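# Fold cardboard box floor and front wall, right gripper holding

## Task

Starting from the flat cardboard box, swing its floor up about its back wall, then swing the front wall over about the floor. It counts as done only if, at the end, the right gripper (not the left) grips the box by its front wall, and the box sits on its back wall (the narrow panel joining floor and lid) with the floor vertical, the front wall (the narrow panel on the far side of the floor) lying across the top, and no part of the box hanging past the table edge.

## Robot and tools

Robot: two 6-joint arms, left_arm and right_arm, each with a parallel gripper. Fixed cameras cam_high and cam_low sit on a beam behind the arms; cam_left_wrist and cam_right_wrist ride on the grippers. A scene may include reference images (a box data card), viewable with show_instructions.

Frames: the scene frame has its origin at table-top height, midway between the nominal arm bases, roughly 5-10 cm behind the near table edge; +x points out over the table, +z up, and left_arm is on +y. Actual bases: left_arm near (+0.003, +0.298, +0.012) m, right_arm near (-0.005, -0.342, +0.011) m, both nearly upright. Each arm's end_effector_position (metres) and end_effector_quat_wxyz are reported in that arm's own base frame; fixed cameras and the table use the scene frame. The reported point lies between the finger pads, about 1 cm short of the tips; fingers point along gripper +z and close along gripper y. Reported hand poses may be off by a few cm, more when reaching far.

Command row (used by every moving tool): 14 numbers in one flat list covering both arms: left waist, shoulder, elbow, wrist pitch, wrist yaw, wrist roll, left opening, then the same seven for the right arm. Joint values are absolute target angles in radians (not offsets), same convention as the Joint positions line. Stated ranges: waist -2.618 to 3.054, shoulder 0 to 3.142, elbow 0 to 3.142, wrist pitch -1.571 to 1.571, wrist yaw -1.571 to 1.571, wrist roll -2.094 to 2.094; true ends may differ by up to 0.059. A target more than 0.059 beyond a stated end, and further out than the current angle, gets the call refused; targets past the real end are clipped, reported as "joint sent to its limit". Opening is an absolute command on -1 (closed) to +1 (fully open). Always send both arms' numbers; to keep an arm or gripper unchanged, resend its current Joint targets / Tool commands values (a 0 is a real command, not 'no change').

execute_actions: actions is a list of actions; each action is up to 15 rows, one per 1/30 s step, and a short action repeats its last row. cameras picks images by name (["all"], [] or null; an empty actions list shows all cameras by default). Per step each joint target is kept within a lead of its measured angle (0.339 rad for the three big joints, 2.2 for the wrist), and targets that would jump the gripper over 200 mm are scaled back, so big moves need several actions.

move: target is one 14-number row or a list of up to 15 rows, absolute joint angles as above. speed is in rad/s for the joint with the farthest to go (0.01-12.57, default 0.5), one value or one per target. blend (rad) rounds corners of a list; 0 stops at each. opening_speed (per second on the -1..1 scale, at least 0.2) ramps the gripper. grip_force sets the pad force limit in newtons, 10-50, one value or one per arm; it persists, and low values close slowly. blocking=false returns early while the move continues; a new move replaces it. Joints interpolate together, so grippers trace curves; nothing avoids collisions, including between arms. The result adds a move: line (done, off_target, moving, held, fault) and possibly limits=held.

wait: seconds 0-10, holds last commands. stop: brakes a running move. zoom_image: camera plus region [x0, y0, x1, y1] in pixels of the latest image, at most 504 by 504. Image sizes: cam_high and cam_low 504x504, wrist cameras 896x504. finished_scene: scene = the current scene number; irreversible.

Reading results: Joint positions and Joint velocities list each arm's six joints in the order above, then the gripper opening in metres (0.093 open, floors at zero). Joint targets are what the drives currently aim for. grip_measured is the gripper motor on the -1..1 scale; pads meet near -0.94 and each millimetre of object width adds about 0.0208. To grip a rigid flat part firmly, command about 0.24 below the reading for its width; keep sending that value to hold, and send a value well above it to release. A closed reading alone does not prove a thin object is held. Joint torques are per joint, include gravity, have offsets and noise; joints 1-3 wrap at ±28 N m. "joint command not followed" means the clearance check altered some steps.

Order of work: look with cameras, locate the box panels, grip and raise the floor about the back-wall crease, fold the front wall over the top, finish with right_arm gripping the front wall and the box standing on its back wall fully on the table, then call finished_scene.

Avoid: dropping the box or letting anything leave the table, releasing moving parts, fast impacts, pressing hard on the table or the fixtures (bar under the bases, plate behind it, low rail; their tops up to about 3 cm above the table), contact between the two arms or one gripper closing on the other's fingers, straining the wrist camera cables, and long stretched holds or pushes into unreachable poses, which overheat motors (MOTOR HOT at 75 °C, arm folds away at 90 °C, goes limp at 100 °C). Any arm stop is costly; prefer smooth, moderate-speed moves.

Each tool is called after ">>>" as name(argument=value, ...), one argument or row to a line, values as JSON.

Reference images:

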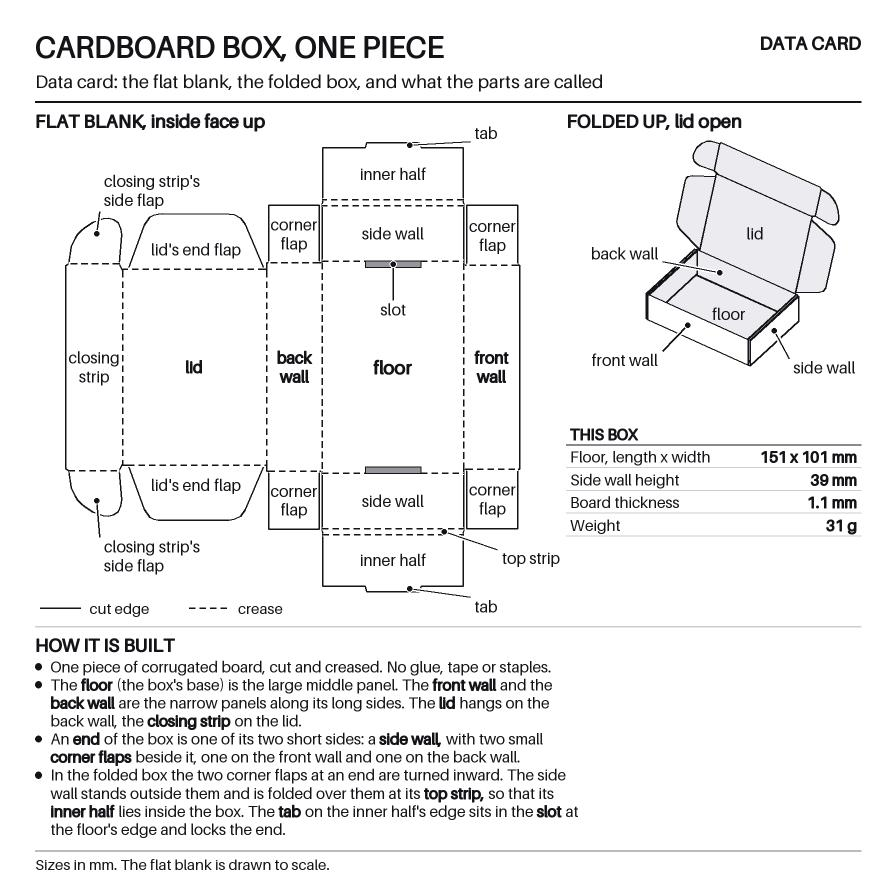

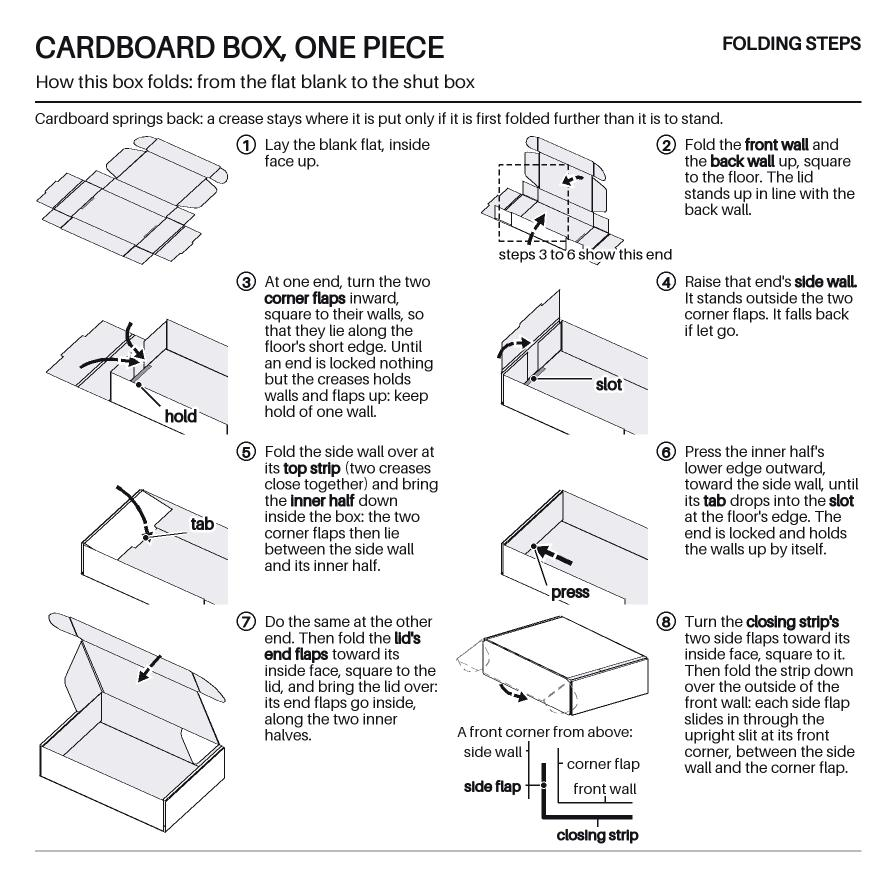

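## Session

>>> execute_actions(
  actions=[],
)

Scene clock: 0.00 s.
left_arm: end_effector_position=(+0.3780, +0.0030, +0.3952) grip_measured=+1.000 end_effector_quat_wxyz=(+0.700, -0.005, +0.714, +0.002) | right_arm: end_effector_position=(+0.3778, -0.0032, +0.3955) grip_measured=+1.000 end_effector_quat_wxyz=(+0.701, +0.002, +0.713, -0.006)
Joint positions: left_arm=[0.006 1.055 1.041 -0.005 -0.004 -0.004 0.093] | right_arm=[-0.006 1.055 1.041 -0.004 0.004 -0.005 0.093]
Joint velocities: within noise
Joint torques (N m): no reading
Motor temperatures (°C): left_arm=[22 25 26 24 23 23 21] | right_arm=[21 28 25 24 22 23 22]
Heat: left arm: 26 °C; right arm: 28 °C.
Joint targets: left_arm=[0.005 1.056 1.048 -0.012 -0.003 -0.004] | right_arm=[-0.005 1.049 1.050 -0.007 0.003 -0.005]
Tool commands: left_gripper/opening=+1.0 right_gripper/opening=+1.0

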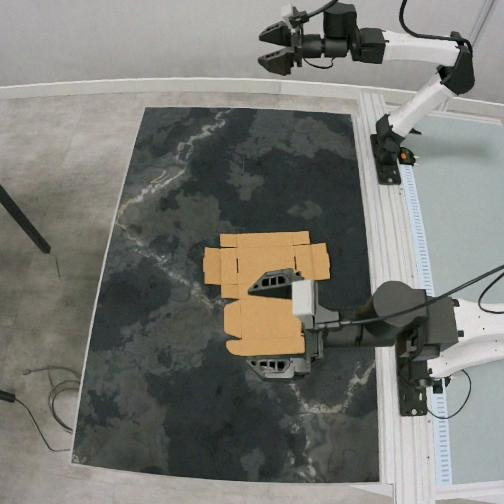

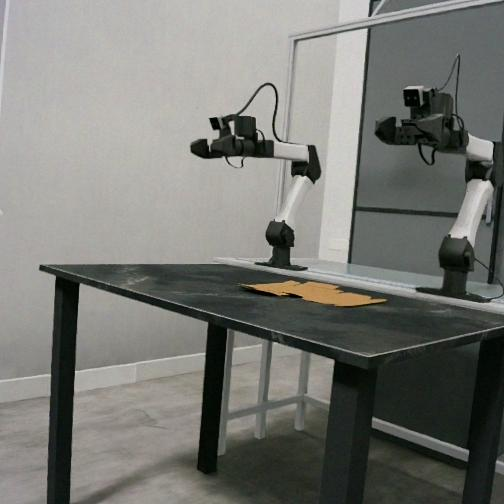

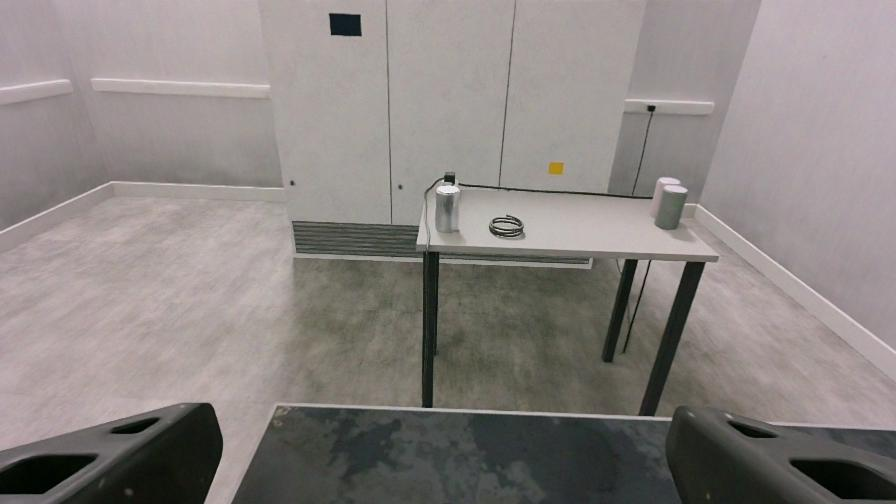

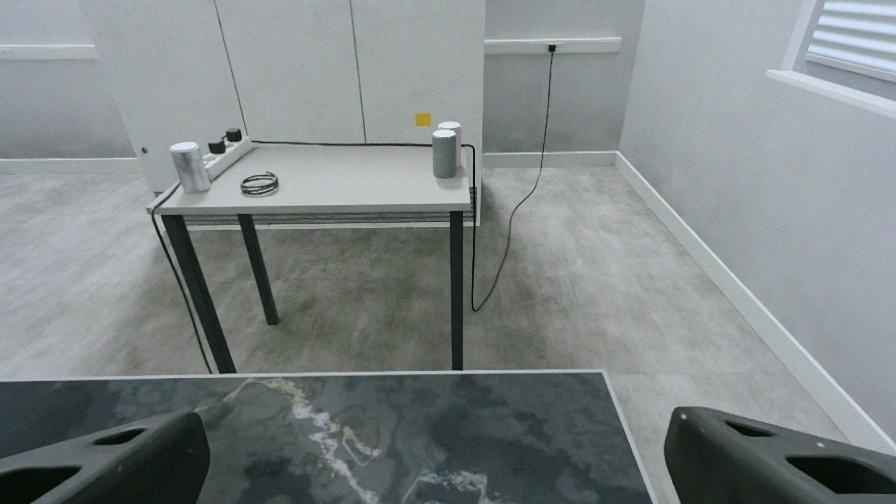

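>>> zoom_image(
  camera="cam_high",
  region=[180, 200, 380, 400],
)

>>> zoom_image(
  camera="cam_low",
  region=[220, 240, 420, 360],
)

Scaled by 2.520 from the camera's 504x504 image, which has a finer 720x720 frame.

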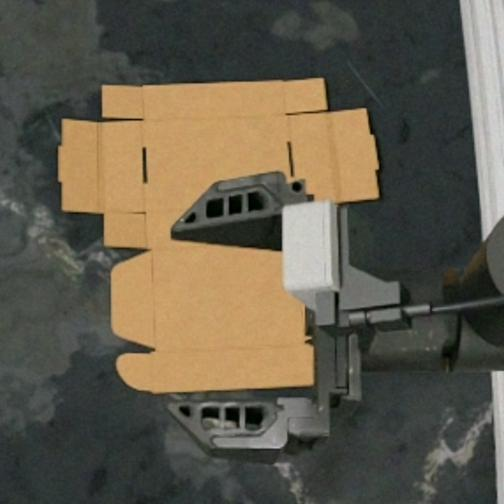

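Scaled by 2.520 from the camera's 504x504 image, which has a finer 720x720 frame.

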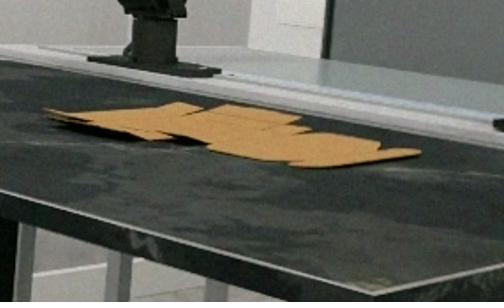

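>>> move(
  target=[-0.5, 0.9, 1.0, -0.8, 0, 0, 1, 0.3, 1.0, 1.0, -0.8, 0.0, 0, 1],
  speed=1.0,
  cameras=["all"],
)

Scene clock: 23.37 s.
left_arm: end_effector_position=(+0.2523, -0.1371, +0.2638) grip_measured=+1.000 end_effector_quat_wxyz=(+0.435, +0.223, +0.866, -0.108) | right_arm: end_effector_position=(+0.2890, +0.0868, +0.2295) grip_measured=+1.000 end_effector_quat_wxyz=(+0.389, -0.136, +0.910, +0.055)
Joint positions: left_arm=[-0.5 0.903 1.02 -0.758 -0.004 0.005 0.093] | right_arm=[0.294 1.018 1.014 -0.759 0.004 -0.004 0.093]
Joint torques (N m): left_arm=[-0.77 -2.04 5.37 1.55 0.03 0.12] | right_arm=[1.01 -5.56 6.06 1.33 0.01 0.02]
Motor temperatures (°C): left_arm=[22 25 29 29 23 22 21] | right_arm=[21 29 28 30 22 23 22]
Heat: left arm: 29 °C; right arm: 30 °C.
Joint targets: left_arm=[-0.508 0.900 1.000 -0.800 -0.001 0.009] | right_arm=[0.300 0.999 1.000 -0.800 0.000 0.001]
move: off_target (left_arm, right_arm); left_arm: the wrist pitch is farthest, 0.042 rad from its target; right_arm: the wrist pitch is farthest, 0.041 rad from its target

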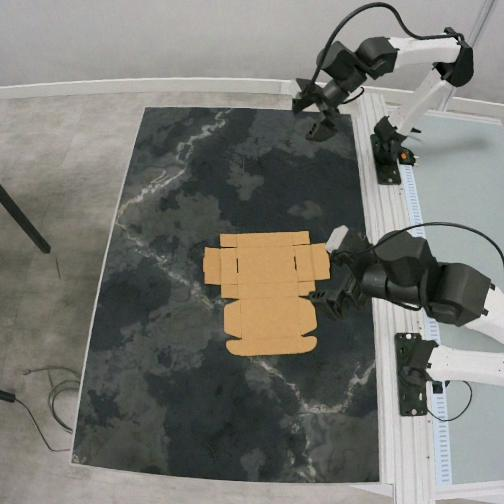

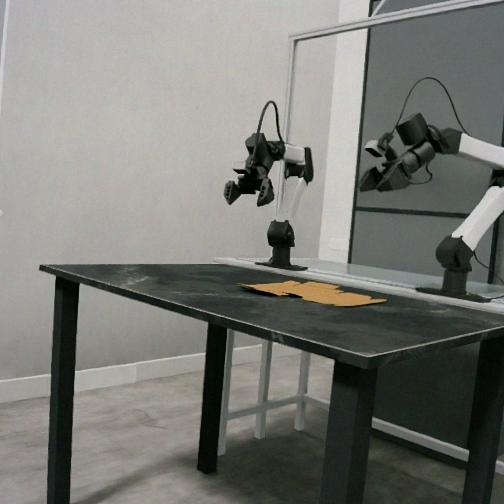

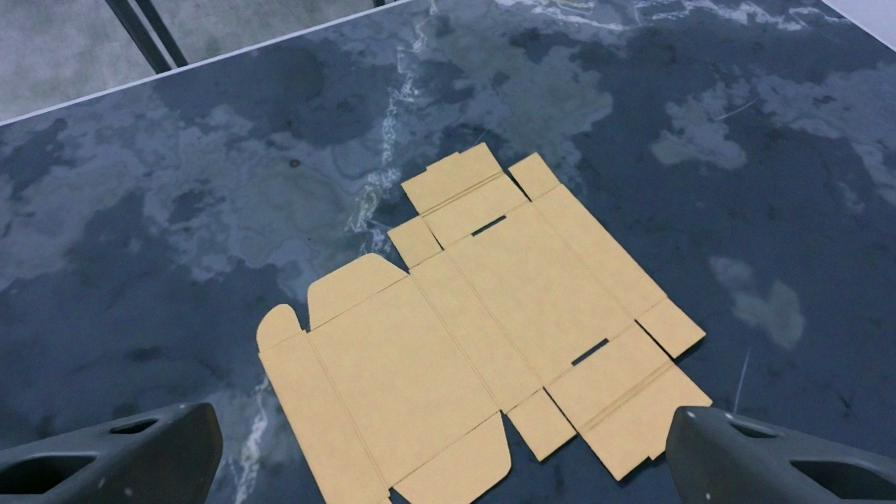

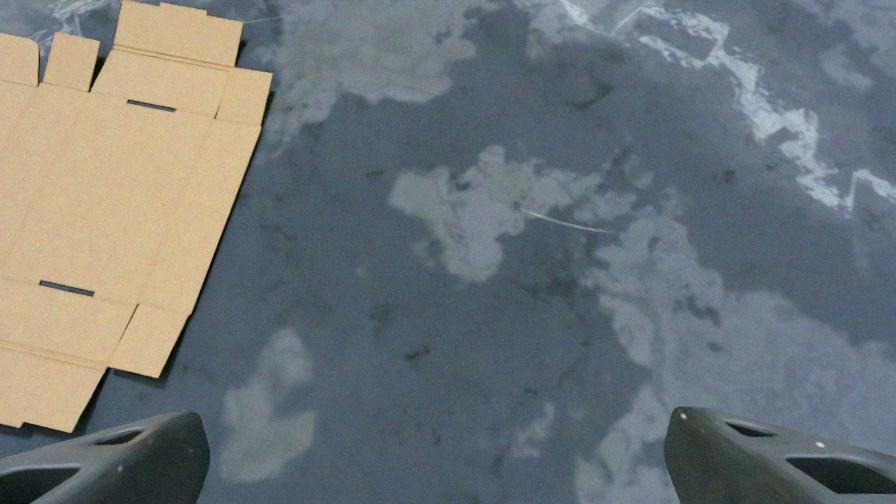

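>>> zoom_image(
  camera="cam_right_wrist",
  region=[0, 0, 300, 440],
)

>>> zoom_image(
  camera="cam_left_wrist",
  region=[240, 120, 740, 504],
)

>>> zoom_image(
  camera="cam_low",
  region=[230, 260, 400, 320],
)

Scaled by 1.145 from the camera's 896x504 image, which has a finer 1280x720 frame.

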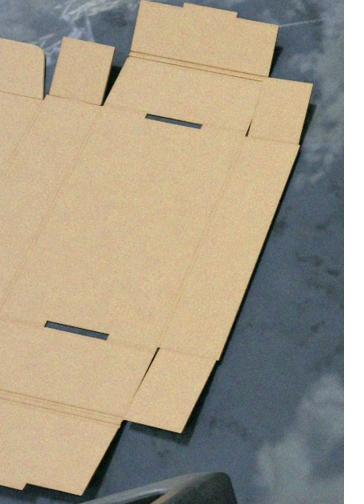

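Scaled by 1.008 from the camera's 896x504 image, which has a finer 1280x720 frame.

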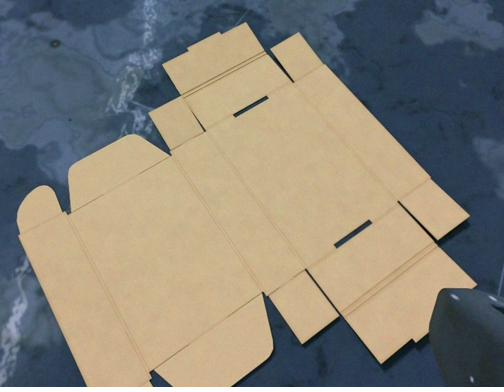

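Scaled by 2.965 from the camera's 504x504 image, which has a finer 720x720 frame.

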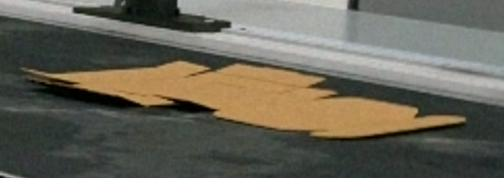

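>>> move(
  target=[-0.3, 0.5, 0.7, -0.8, 0, 0, 1, 0.1, 1.0, 1.1, -0.8, 0.6, 0.5, 0.0],
  speed=1.0,
  cameras=["cam_right_wrist"],
)

Scene clock: 74.17 s.
left_arm: end_effector_position=(+0.2105, -0.0648, +0.2287) grip_measured=+1.000 end_effector_quat_wxyz=(+0.490, +0.128, +0.859, -0.074) | right_arm: end_effector_position=(+0.2946, -0.0605, +0.2709) grip_measured=+0.002 end_effector_quat_wxyz=(+0.458, +0.279, +0.834, -0.128)
Joint positions: left_arm=[-0.301 0.488 0.719 -0.765 -0.002 -0.004 0.093] | right_arm=[0.104 1.018 1.072 -0.762 0.569 0.483 0.045]
Joint torques (N m): left_arm=[0.57 0.66 5.12 1.72 0.02 0.03] | right_arm=[0.13 -5.31 9.24 1.32 0.57 0.14]
Heat: left arm: 30 °C; right arm: 30 °C.
Joint targets: left_arm=[-0.292 0.484 0.699 -0.799 0.000 -0.009] | right_arm=[0.100 1.000 1.100 -0.800 0.592 0.499]
move: off_target (right_arm); right_arm: the wrist pitch is farthest, 0.038 rad from its target
Images, in order (width x height): cam_right_wrist 896x504.

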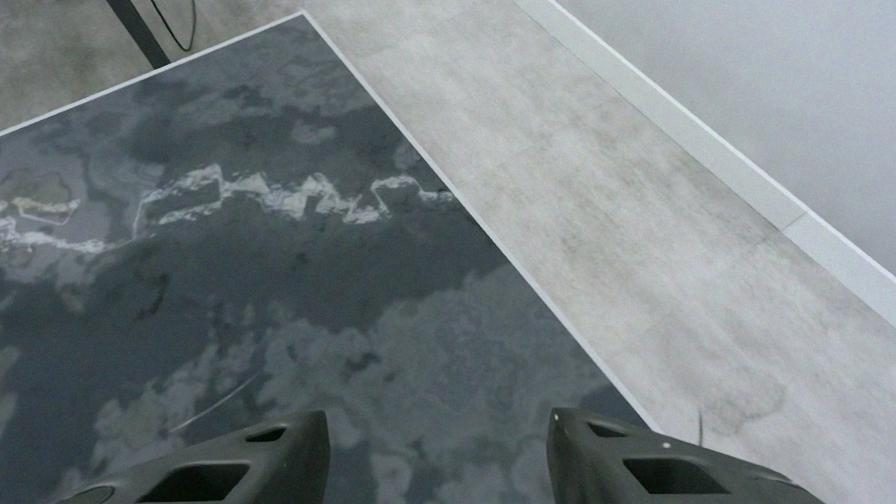

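>>> move(
  target=[-0.3, 0.5, 0.7, -0.8, 0, 0, 1, 0.103, 1.81, 1.20, -0.49, -0.88, 0.44, 0.0],
  speed=1.2,
  cameras=["cam_right_wrist", "cam_high", "cam_low"],
)

Scene clock: 87.13 s.
left_arm: end_effector_position=(+0.2105, -0.0648, +0.2287) grip_measured=+1.000 end_effector_quat_wxyz=(+0.490, +0.128, +0.859, -0.074) | right_arm: end_effector_position=(+0.3768, +0.1659, +0.1102) grip_measured=+0.002 end_effector_quat_wxyz=(+0.081, +0.071, +0.892, +0.440)
Joint positions: left_arm=[-0.301 0.488 0.719 -0.765 -0.002 -0.004 0.093] | right_arm=[0.104 1.791 1.173 -0.509 -0.844 0.464 0.045]
Joint torques (N m): left_arm=[-0.06 2.03 5.19 1.68 0 0.13] | right_arm=[0.49 -9.47 8.46 1.3 -0.64 -0.2]
Motor temperatures (°C): left_arm=[22 25 30 29 23 22 21] | right_arm=[21 30 33 28 22 23 21]
Heat: left arm: 30 °C; right arm: 33 °C.
Joint targets: left_arm=[-0.300 0.500 0.700 -0.800 0.000 0.000] | right_arm=[0.103 1.811 1.199 -0.491 -0.871 0.449]
move: off_target (right_arm); right_arm: the wrist yaw is farthest, 0.036 rad from its target
Images, in order (width x height): cam_high 504x504, cam_low 504x504, cam_right_wrist 896x504.

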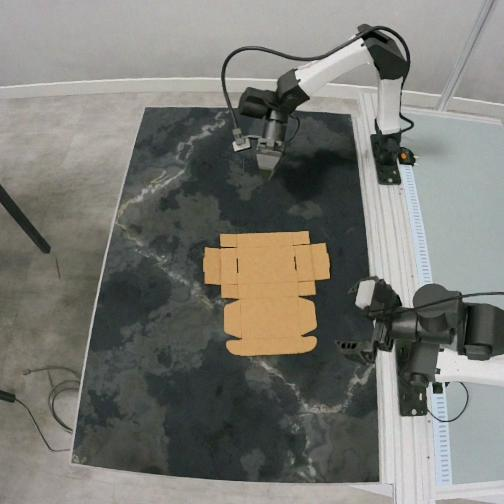

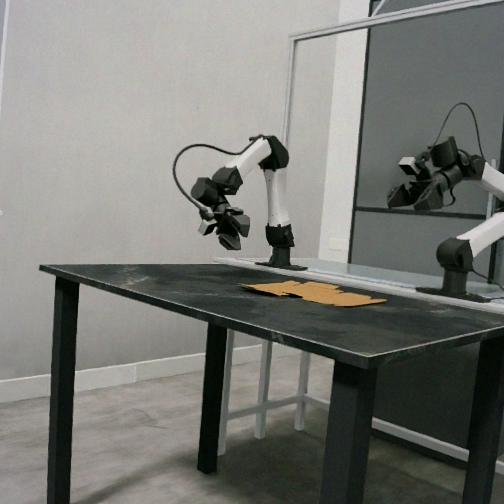

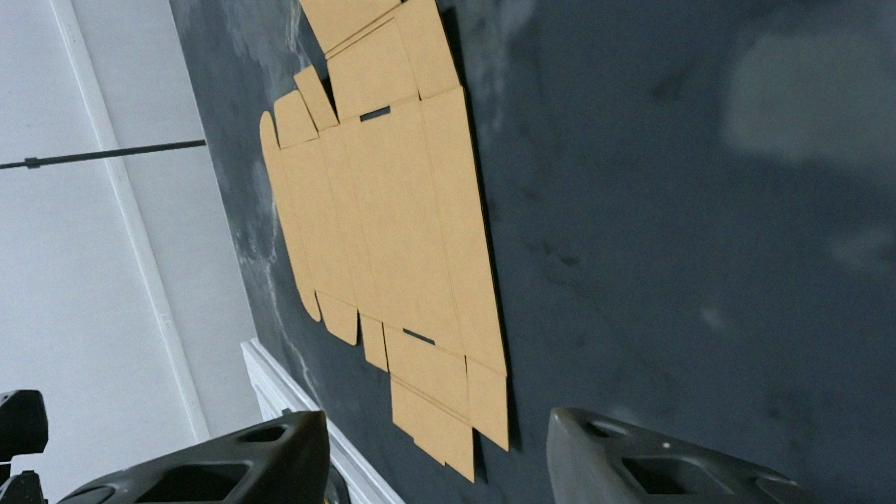

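>>> zoom_image(
  camera="cam_right_wrist",
  region=[360, 0, 620, 490],
)

Scaled by 1.029 from the camera's 896x504 image, which has a finer 1280x720 frame.

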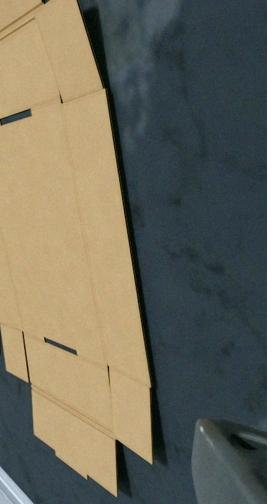

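>>> move(
  target=[-0.3, 0.5, 0.7, -0.8, 0, 0, 1, 0.392, 1.83, 0.835, 0.22, -0.46, 0.76, -0.35],
  speed=1.2,
  cameras=["cam_right_wrist", "cam_high", "cam_low"],
)

Scene clock: 103.47 s.
left_arm: end_effector_position=(+0.2105, -0.0648, +0.2287) grip_measured=+1.000 end_effector_quat_wxyz=(+0.490, +0.128, +0.859, -0.074) | right_arm: end_effector_position=(+0.3699, +0.2350, +0.0479) grip_measured=-0.348 end_effector_quat_wxyz=(+0.198, +0.072, +0.897, +0.389)
Joint positions: left_arm=[-0.301 0.488 0.719 -0.765 -0.002 -0.004 0.093] | right_arm=[0.386 1.808 0.848 0.186 -0.483 0.753 0.028]
Joint torques (N m): left_arm=[-0.09 2.03 5.19 1.7 0.02 0.12] | right_arm=[1.1 -8.81 5 2.09 0.09 0.02]
Heat: left arm: 29 °C; right arm: 35 °C.
Joint targets: left_arm=[-0.300 0.500 0.700 -0.800 0.000 0.000] | right_arm=[0.392 1.830 0.836 0.220 -0.461 0.761]
move: done
Images, in order (width x height): cam_high 504x504, cam_low 504x504, cam_right_wrist 896x504.

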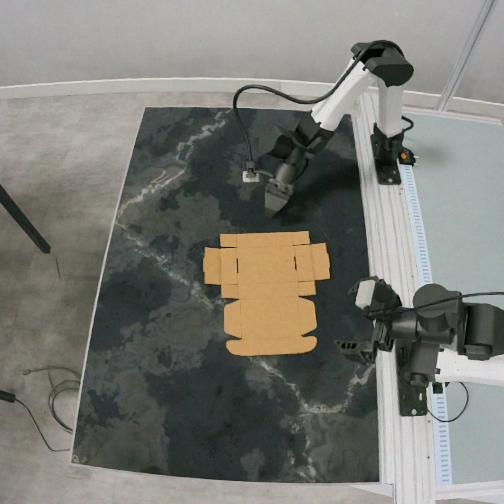

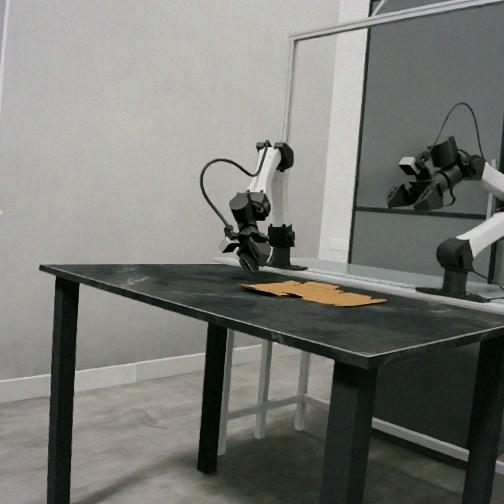

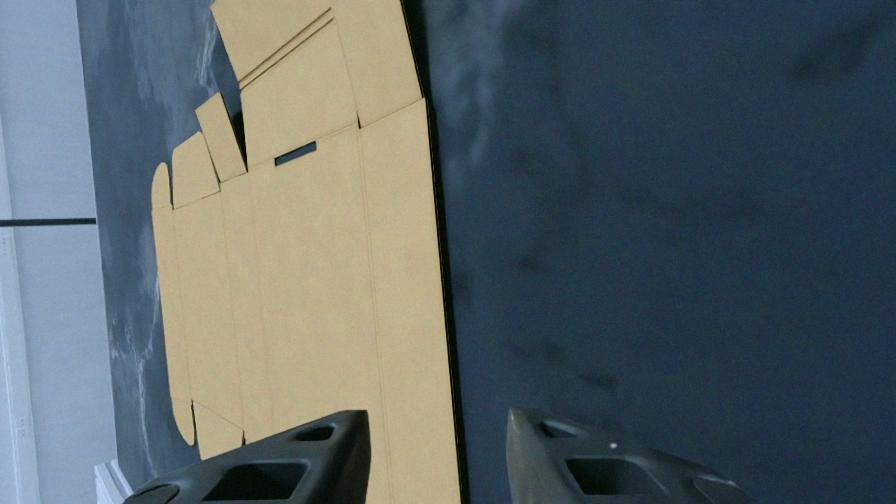

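>>> move(
  target=[-0.3, 0.5, 0.7, -0.8, 0, 0, 1, 0.428, 1.912, 0.82, 0.305, -0.405, 0.79, -0.35],
  speed=0.6,
  cameras=["cam_right_wrist", "cam_low"],
)

Scene clock: 107.83 s.
left_arm: end_effector_position=(+0.2105, -0.0648, +0.2287) grip_measured=+1.000 end_effector_quat_wxyz=(+0.490, +0.128, +0.859, -0.074) | right_arm: end_effector_position=(+0.3711, +0.2421, +0.0263) grip_measured=-0.349 end_effector_quat_wxyz=(+0.200, +0.081, +0.900, +0.378)
Joint positions: left_arm=[-0.301 0.488 0.719 -0.765 -0.002 -0.004 0.093] | right_arm=[0.417 1.875 0.837 0.264 -0.436 0.783 0.028]
Joint torques (N m): left_arm=[-0.09 2.06 5.22 1.69 0.03 0.12] | right_arm=[1.65 -7.82 4.29 2.19 0.21 -0.01]
Heat: left arm: 29 °C; right arm: 35 °C.
Joint targets: left_arm=[-0.300 0.500 0.700 -0.800 0.000 0.000] | right_arm=[0.429 1.911 0.820 0.305 -0.405 0.789]
move: off_target (right_arm); right_arm: the wrist pitch is farthest, 0.041 rad from its target
Images, in order (width x height): cam_low 504x504, cam_right_wrist 896x504.

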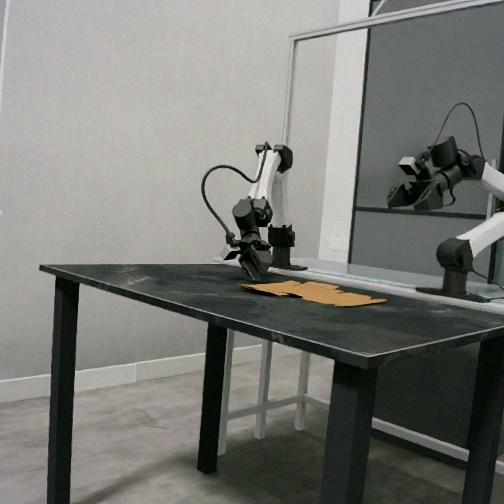

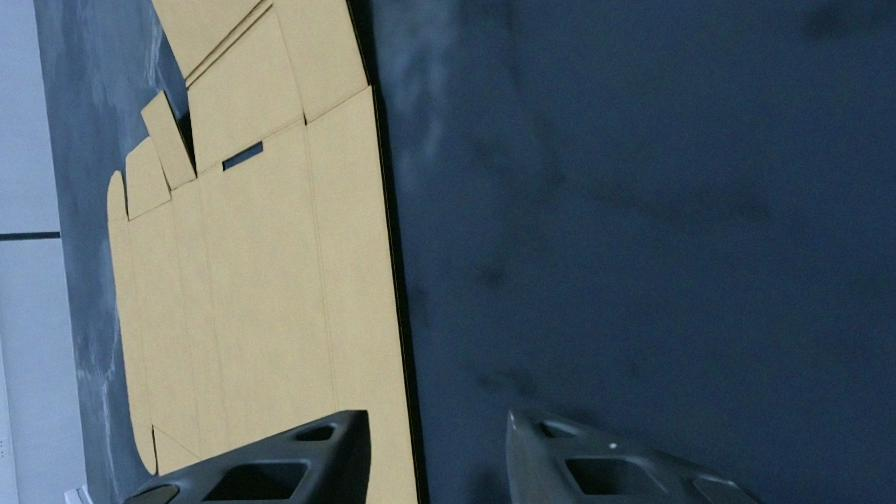

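>>> zoom_image(
  camera="cam_right_wrist",
  region=[340, 300, 640, 504],
)

>>> zoom_image(
  camera="cam_low",
  region=[210, 200, 390, 320],
)

Scaled by 1.680 from the camera's 896x504 image, which has a finer 1280x720 frame.

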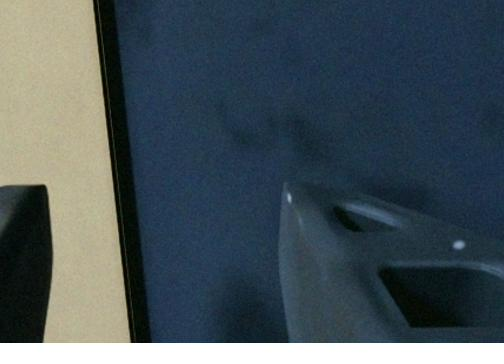

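Scaled by 2.800 from the camera's 504x504 image, which has a finer 720x720 frame.

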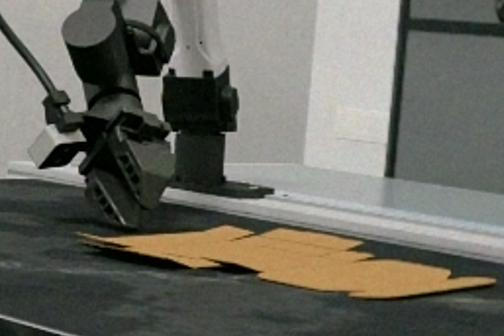

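>>> move(
  target=[-0.3, 0.5, 0.7, -0.8, 0, 0, 1, 0.441, 1.945, 0.812, 0.344, -0.388, 0.79, -0.35],
  speed=0.3,
  cameras=["cam_right_wrist"],
)

>>> zoom_image(
  camera="cam_right_wrist",
  region=[340, 300, 640, 504],
)

Scene clock: 117.80 s.
left_arm: end_effector_position=(+0.2105, -0.0648, +0.2287) grip_measured=+1.000 end_effector_quat_wxyz=(+0.490, +0.128, +0.859, -0.074) | right_arm: end_effector_position=(+0.3712, +0.2422, +0.0261) grip_measured=-0.349 end_effector_quat_wxyz=(+0.202, +0.083, +0.898, +0.381)
Joint positions: left_arm=[-0.301 0.488 0.719 -0.765 -0.002 -0.004 0.093] | right_arm=[0.417 1.877 0.829 0.282 -0.436 0.79 0.028]
Joint torques (N m): left_arm=[-0.06 2.1 5.18 1.68 0.03 0.14] | right_arm=[2.78 -4.6 4.25 2.43 0.29 -0.05]
Heat: left arm: 29 °C; right arm: 34 °C.
Joint targets: left_arm=[-0.300 0.500 0.700 -0.800 0.000 0.000] | right_arm=[0.441 1.945 0.812 0.345 -0.397 0.791]
move: off_target (right_arm); right_arm: the shoulder is farthest, 0.068 rad from its target
Images, in order (width x height): cam_right_wrist 896x504.

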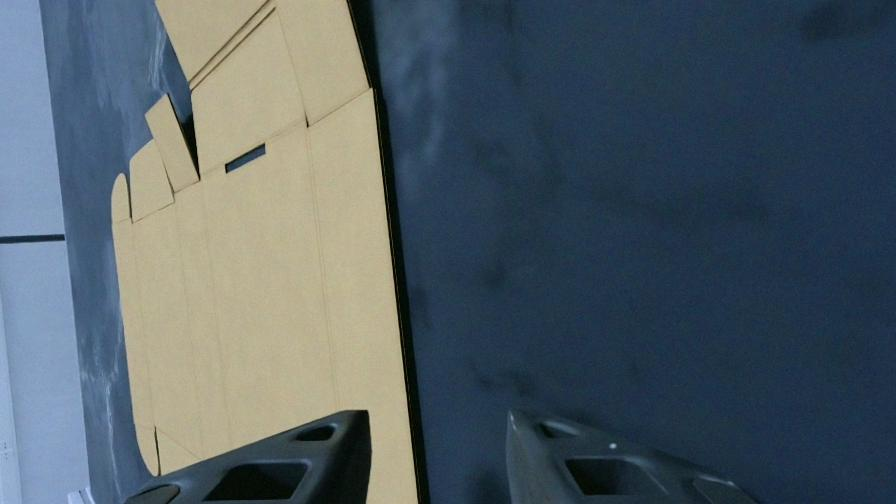

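Scaled by 1.680 from the camera's 896x504 image, which has a finer 1280x720 frame.

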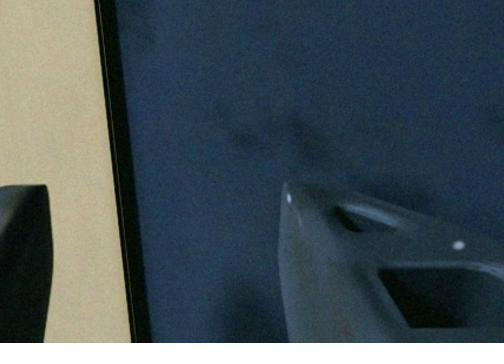

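>>> move(
  target=[-0.3, 0.5, 0.7, -0.8, 0, 0, 1, 0.529, 1.94, 0.897, 0.292, -0.326, 0.865, -0.35],
  speed=0.2,
  cameras=["cam_right_wrist", "cam_low"],
)

>>> zoom_image(
  camera="cam_right_wrist",
  region=[240, 200, 640, 504],
)

>>> zoom_image(
  camera="cam_low",
  region=[210, 200, 390, 320],
)

Scene clock: 122.30 s.
left_arm: end_effector_position=(+0.2105, -0.0648, +0.2287) grip_measured=+1.000 end_effector_quat_wxyz=(+0.490, +0.128, +0.859, -0.074) | right_arm: end_effector_position=(+0.3674, +0.2769, +0.0261) grip_measured=-0.349 end_effector_quat_wxyz=(+0.207, +0.082, +0.901, +0.373)
Joint positions: left_arm=[-0.301 0.488 0.719 -0.765 -0.002 -0.004 0.093] | right_arm=[0.523 1.909 0.877 0.292 -0.342 0.857 0.028]
Joint torques (N m): left_arm=[-0.06 2.11 5.29 1.68 0.04 0.12] | right_arm=[1.17 -8.76 7.28 1.78 0.2 0.01]
Heat: left arm: 30 °C; right arm: 34 °C.
Joint targets: left_arm=[-0.300 0.500 0.700 -0.800 0.000 0.000] | right_arm=[0.529 1.941 0.897 0.291 -0.317 0.864]
move: done
Images, in order (width x height): cam_low 504x504, cam_right_wrist 896x504.

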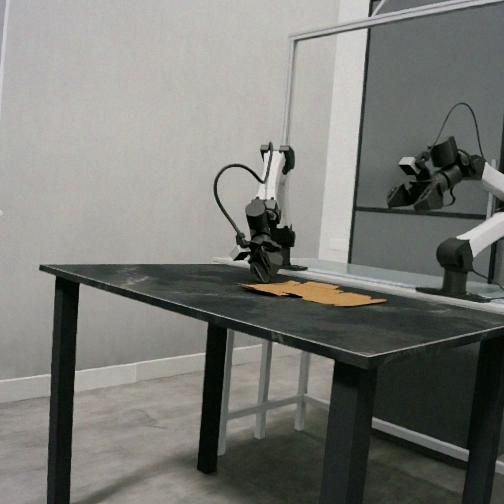

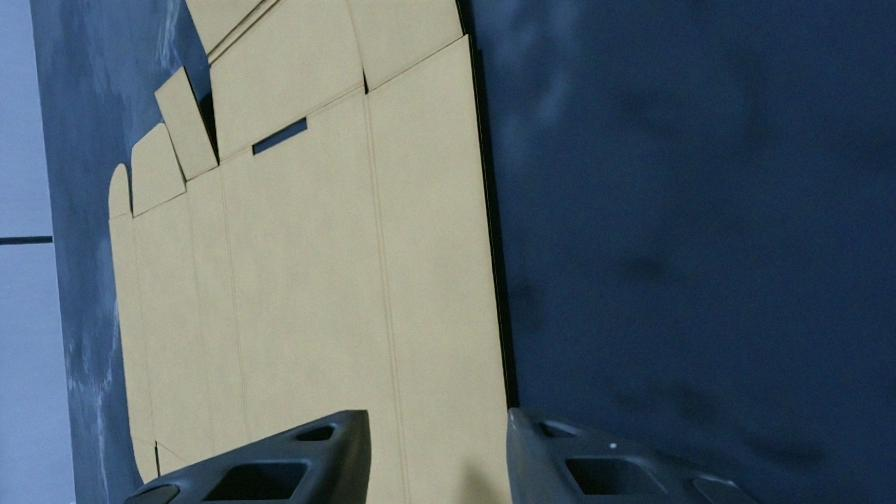

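Scaled by 1.260 from the camera's 896x504 image, which has a finer 1280x720 frame.

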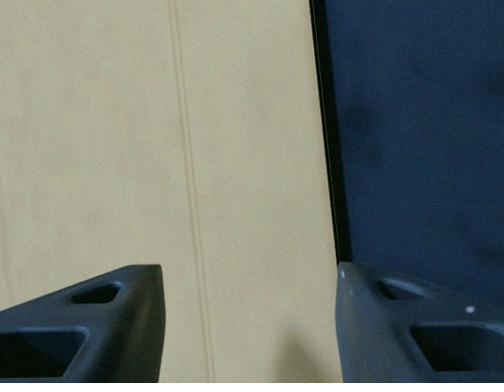

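Scaled by 2.800 from the camera's 504x504 image, which has a finer 720x720 frame.

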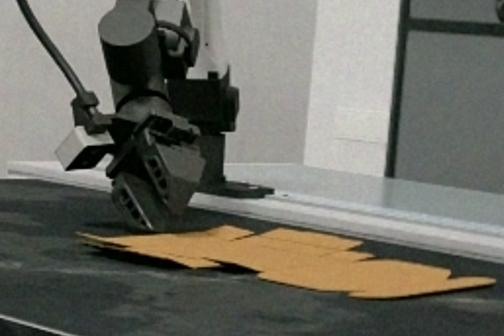

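>>> move(
  target=[-0.3, 0.5, 0.7, -0.8, 0, 0, 1, 0.566, 1.966, 0.955, 0.272, -0.303, 0.893, -0.35],
  speed=0.15,
  cameras=["cam_right_wrist", "cam_low"],
)

>>> zoom_image(
  camera="cam_right_wrist",
  region=[240, 200, 640, 504],
)

>>> zoom_image(
  camera="cam_low",
  region=[210, 200, 390, 320],
)

Scene clock: 127.53 s.
left_arm: end_effector_position=(+0.2105, -0.0648, +0.2287) grip_measured=+1.000 end_effector_quat_wxyz=(+0.490, +0.128, +0.859, -0.074) | right_arm: end_effector_position=(+0.3732, +0.2953, +0.0322) grip_measured=-0.349 end_effector_quat_wxyz=(+0.211, +0.081, +0.897, +0.381)
Joint positions: left_arm=[-0.301 0.488 0.719 -0.765 -0.002 -0.004 0.093] | right_arm=[0.557 1.937 0.931 0.292 -0.324 0.885 0.028]
Joint torques (N m): left_arm=[0.01 2.02 5.27 1.7 0.01 0.12] | right_arm=[1.36 -9.47 7.71 1.59 0.16 0.02]
Heat: left arm: 30 °C; right arm: 34 °C.
Joint targets: left_arm=[-0.300 0.500 0.700 -0.800 0.000 0.000] | right_arm=[0.565 1.966 0.955 0.272 -0.302 0.894]
move: done
Images, in order (width x height): cam_low 504x504, cam_right_wrist 896x504.

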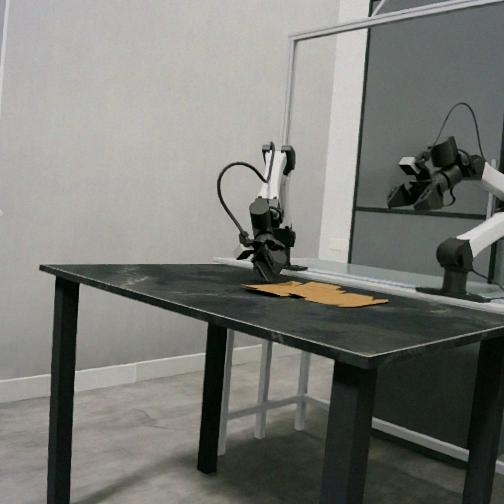

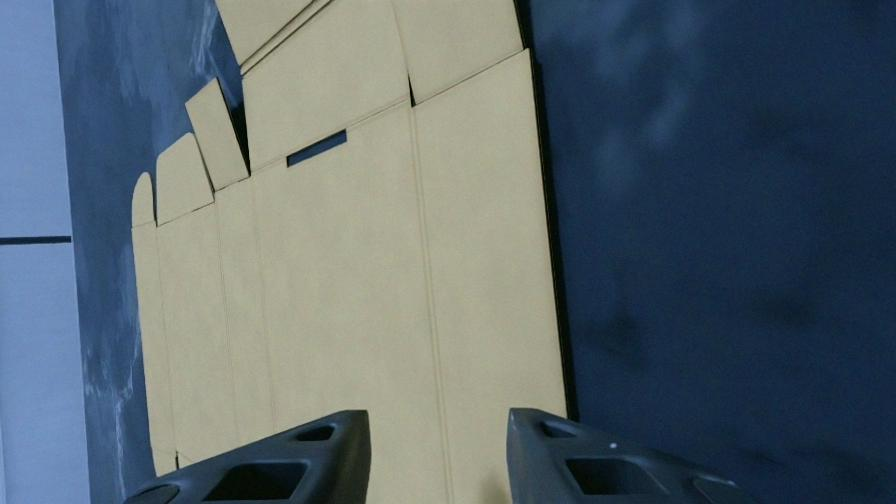

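Scaled by 1.260 from the camera's 896x504 image, which has a finer 1280x720 frame.

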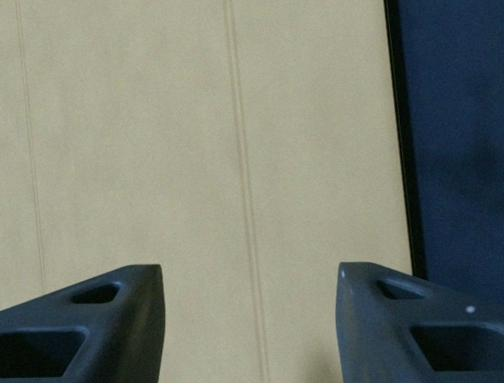

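Scaled by 2.800 from the camera's 504x504 image, which has a finer 720x720 frame.

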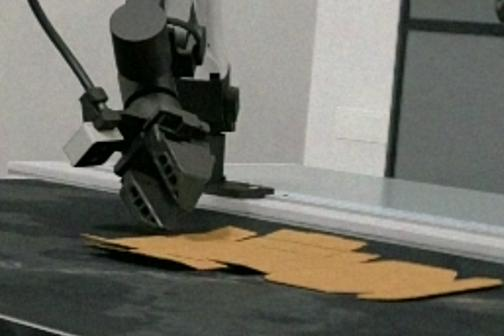

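>>> move(
  target=[
    [-0.3, 0.5, 0.7, -0.8, 0, 0, 1, 0.438, 1.915, 1.10, -0.16, -0.455, 0.68, -0.35],
    [-0.3, 0.5, 0.7, -0.8, 0, 0, 1, 0.438, 1.955, 1.07, -0.09, -0.455, 0.68, -0.35],
  ],
  speed=0.4,
  cameras=["cam_right_wrist"],
)

>>> zoom_image(
  camera="cam_right_wrist",
  region=[300, 200, 700, 504],
)

Scene clock: 139.07 s.
left_arm: end_effector_position=(+0.2105, -0.0648, +0.2287) grip_measured=+1.000 end_effector_quat_wxyz=(+0.490, +0.128, +0.859, -0.074) | right_arm: end_effector_position=(+0.3739, +0.2536, +0.0251) grip_measured=-0.349 end_effector_quat_wxyz=(+0.130, +0.057, +0.934, +0.327)
Joint positions: left_arm=[-0.301 0.488 0.719 -0.765 -0.002 -0.004 0.093] | right_arm=[0.438 1.937 1.075 -0.116 -0.434 0.694 0.028]
Joint torques (N m): left_arm=[-0.05 2.07 5.29 1.68 0.01 0.12] | right_arm=[0.51 -10.84 5.67 1.75 -0.35 -0.18]
Heat: left arm: 30 °C; right arm: 34 °C.
Joint targets: left_arm=[-0.300 0.500 0.700 -0.800 0.000 0.000] | right_arm=[0.438 1.955 1.070 -0.089 -0.454 0.679]
move: done
Images, in order (width x height): cam_right_wrist 896x504.

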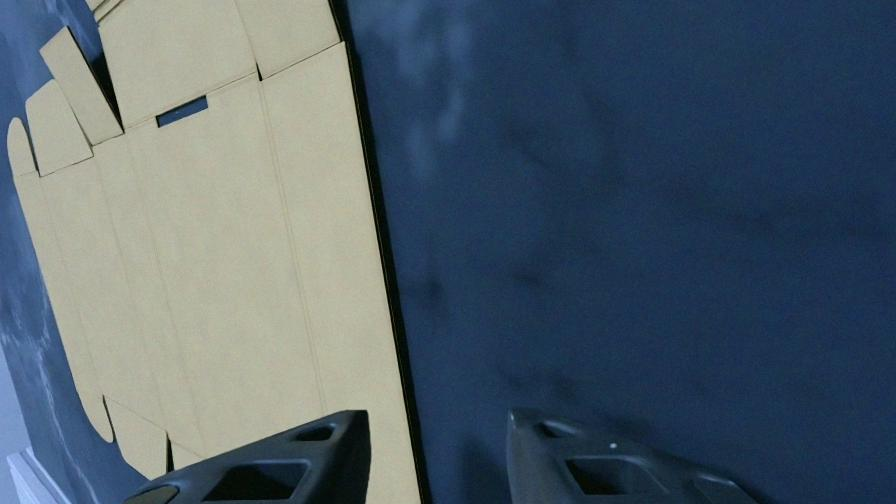

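Scaled by 1.260 from the camera's 896x504 image, which has a finer 1280x720 frame.

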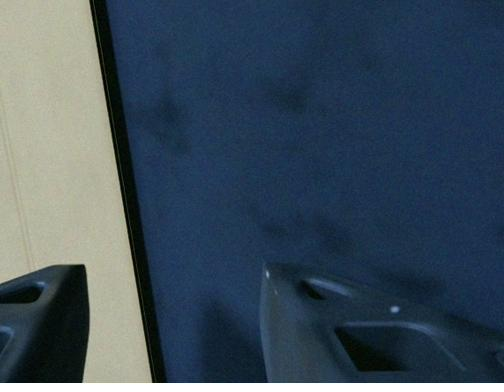

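>>> move(
  target=[-0.3, 0.5, 0.7, -0.8, 0, 0, 1, 0.438, 1.974, 1.058, -0.055, -0.455, 0.68, -0.35],
  speed=0.2,
)

>>> move(
  target=[-0.3, 0.5, 0.7, -0.8, 0, 0, 1, 0.438, 1.992, 1.046, -0.024, -0.455, 0.68, -0.35],
  speed=0.2,
  cameras=["cam_right_wrist"],
)

>>> zoom_image(
  camera="cam_right_wrist",
  region=[300, 200, 700, 504],
)

Scene clock: 141.73 s.
left_arm: end_effector_position=(+0.2105, -0.0648, +0.2287) grip_measured=+1.000 end_effector_quat_wxyz=(+0.490, +0.128, +0.859, -0.074) | right_arm: end_effector_position=(+0.3787, +0.2561, +0.0256) grip_measured=-0.349 end_effector_quat_wxyz=(+0.140, +0.054, +0.931, +0.333)
Joint positions: left_arm=[-0.301 0.488 0.719 -0.765 -0.002 -0.004 0.093] | right_arm=[0.438 1.946 1.075 -0.083 -0.436 0.694 0.028]
Joint torques (N m): left_arm=[-0.12 2.06 5.22 1.69 0.02 0.13] | right_arm=[0.5 -9.92 4.7 1.76 -0.34 -0.17]
Heat: left arm: 30 °C; right arm: 34 °C.
Joint targets: left_arm=[-0.300 0.500 0.700 -0.800 0.000 0.000] | right_arm=[0.438 1.974 1.058 -0.055 -0.455 0.680]
move: done

Scene clock: 142.60 s.
left_arm: end_effector_position=(+0.2105, -0.0648, +0.2287) grip_measured=+1.000 end_effector_quat_wxyz=(+0.490, +0.128, +0.859, -0.074) | right_arm: end_effector_position=(+0.3795, +0.2562, +0.0214) grip_measured=-0.349 end_effector_quat_wxyz=(+0.142, +0.053, +0.930, +0.336)
Joint positions: left_arm=[-0.301 0.488 0.719 -0.765 -0.002 -0.004 0.093] | right_arm=[0.437 1.957 1.064 -0.053 -0.439 0.694 0.028]
Joint torques (N m): left_arm=[-0.12 2.07 5.19 1.68 0.01 0.11] | right_arm=[0.59 -9.35 4.52 1.77 -0.31 -0.17]
Heat: left arm: 30 °C; right arm: 34 °C.
Joint targets: left_arm=[-0.300 0.500 0.700 -0.800 0.000 0.000] | right_arm=[0.437 1.991 1.046 -0.025 -0.455 0.680]
move: done
Images, in order (width x height): cam_right_wrist 896x504.

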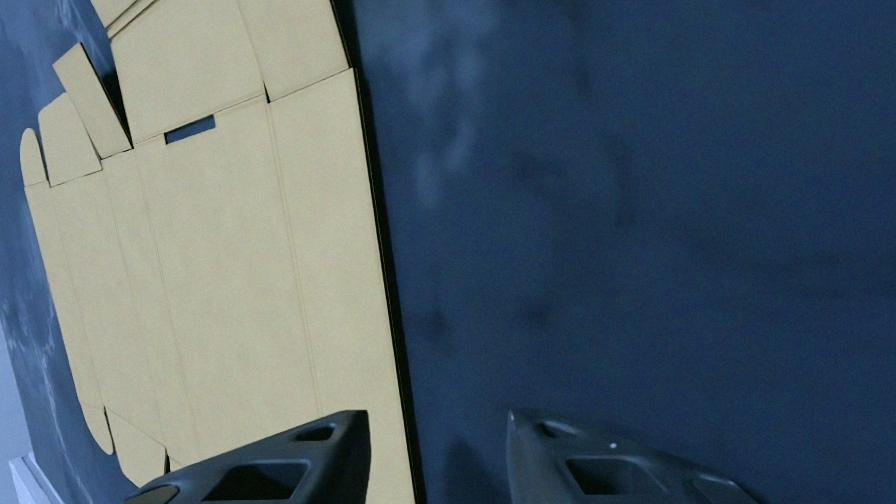

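Scaled by 1.260 from the camera's 896x504 image, which has a finer 1280x720 frame.

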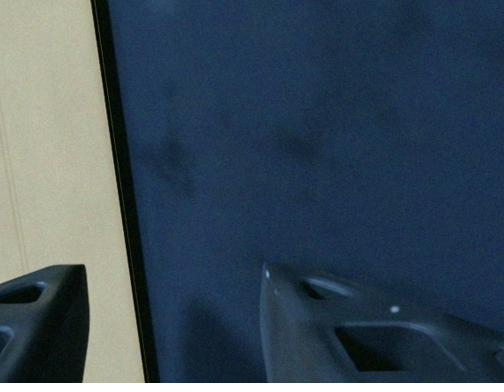

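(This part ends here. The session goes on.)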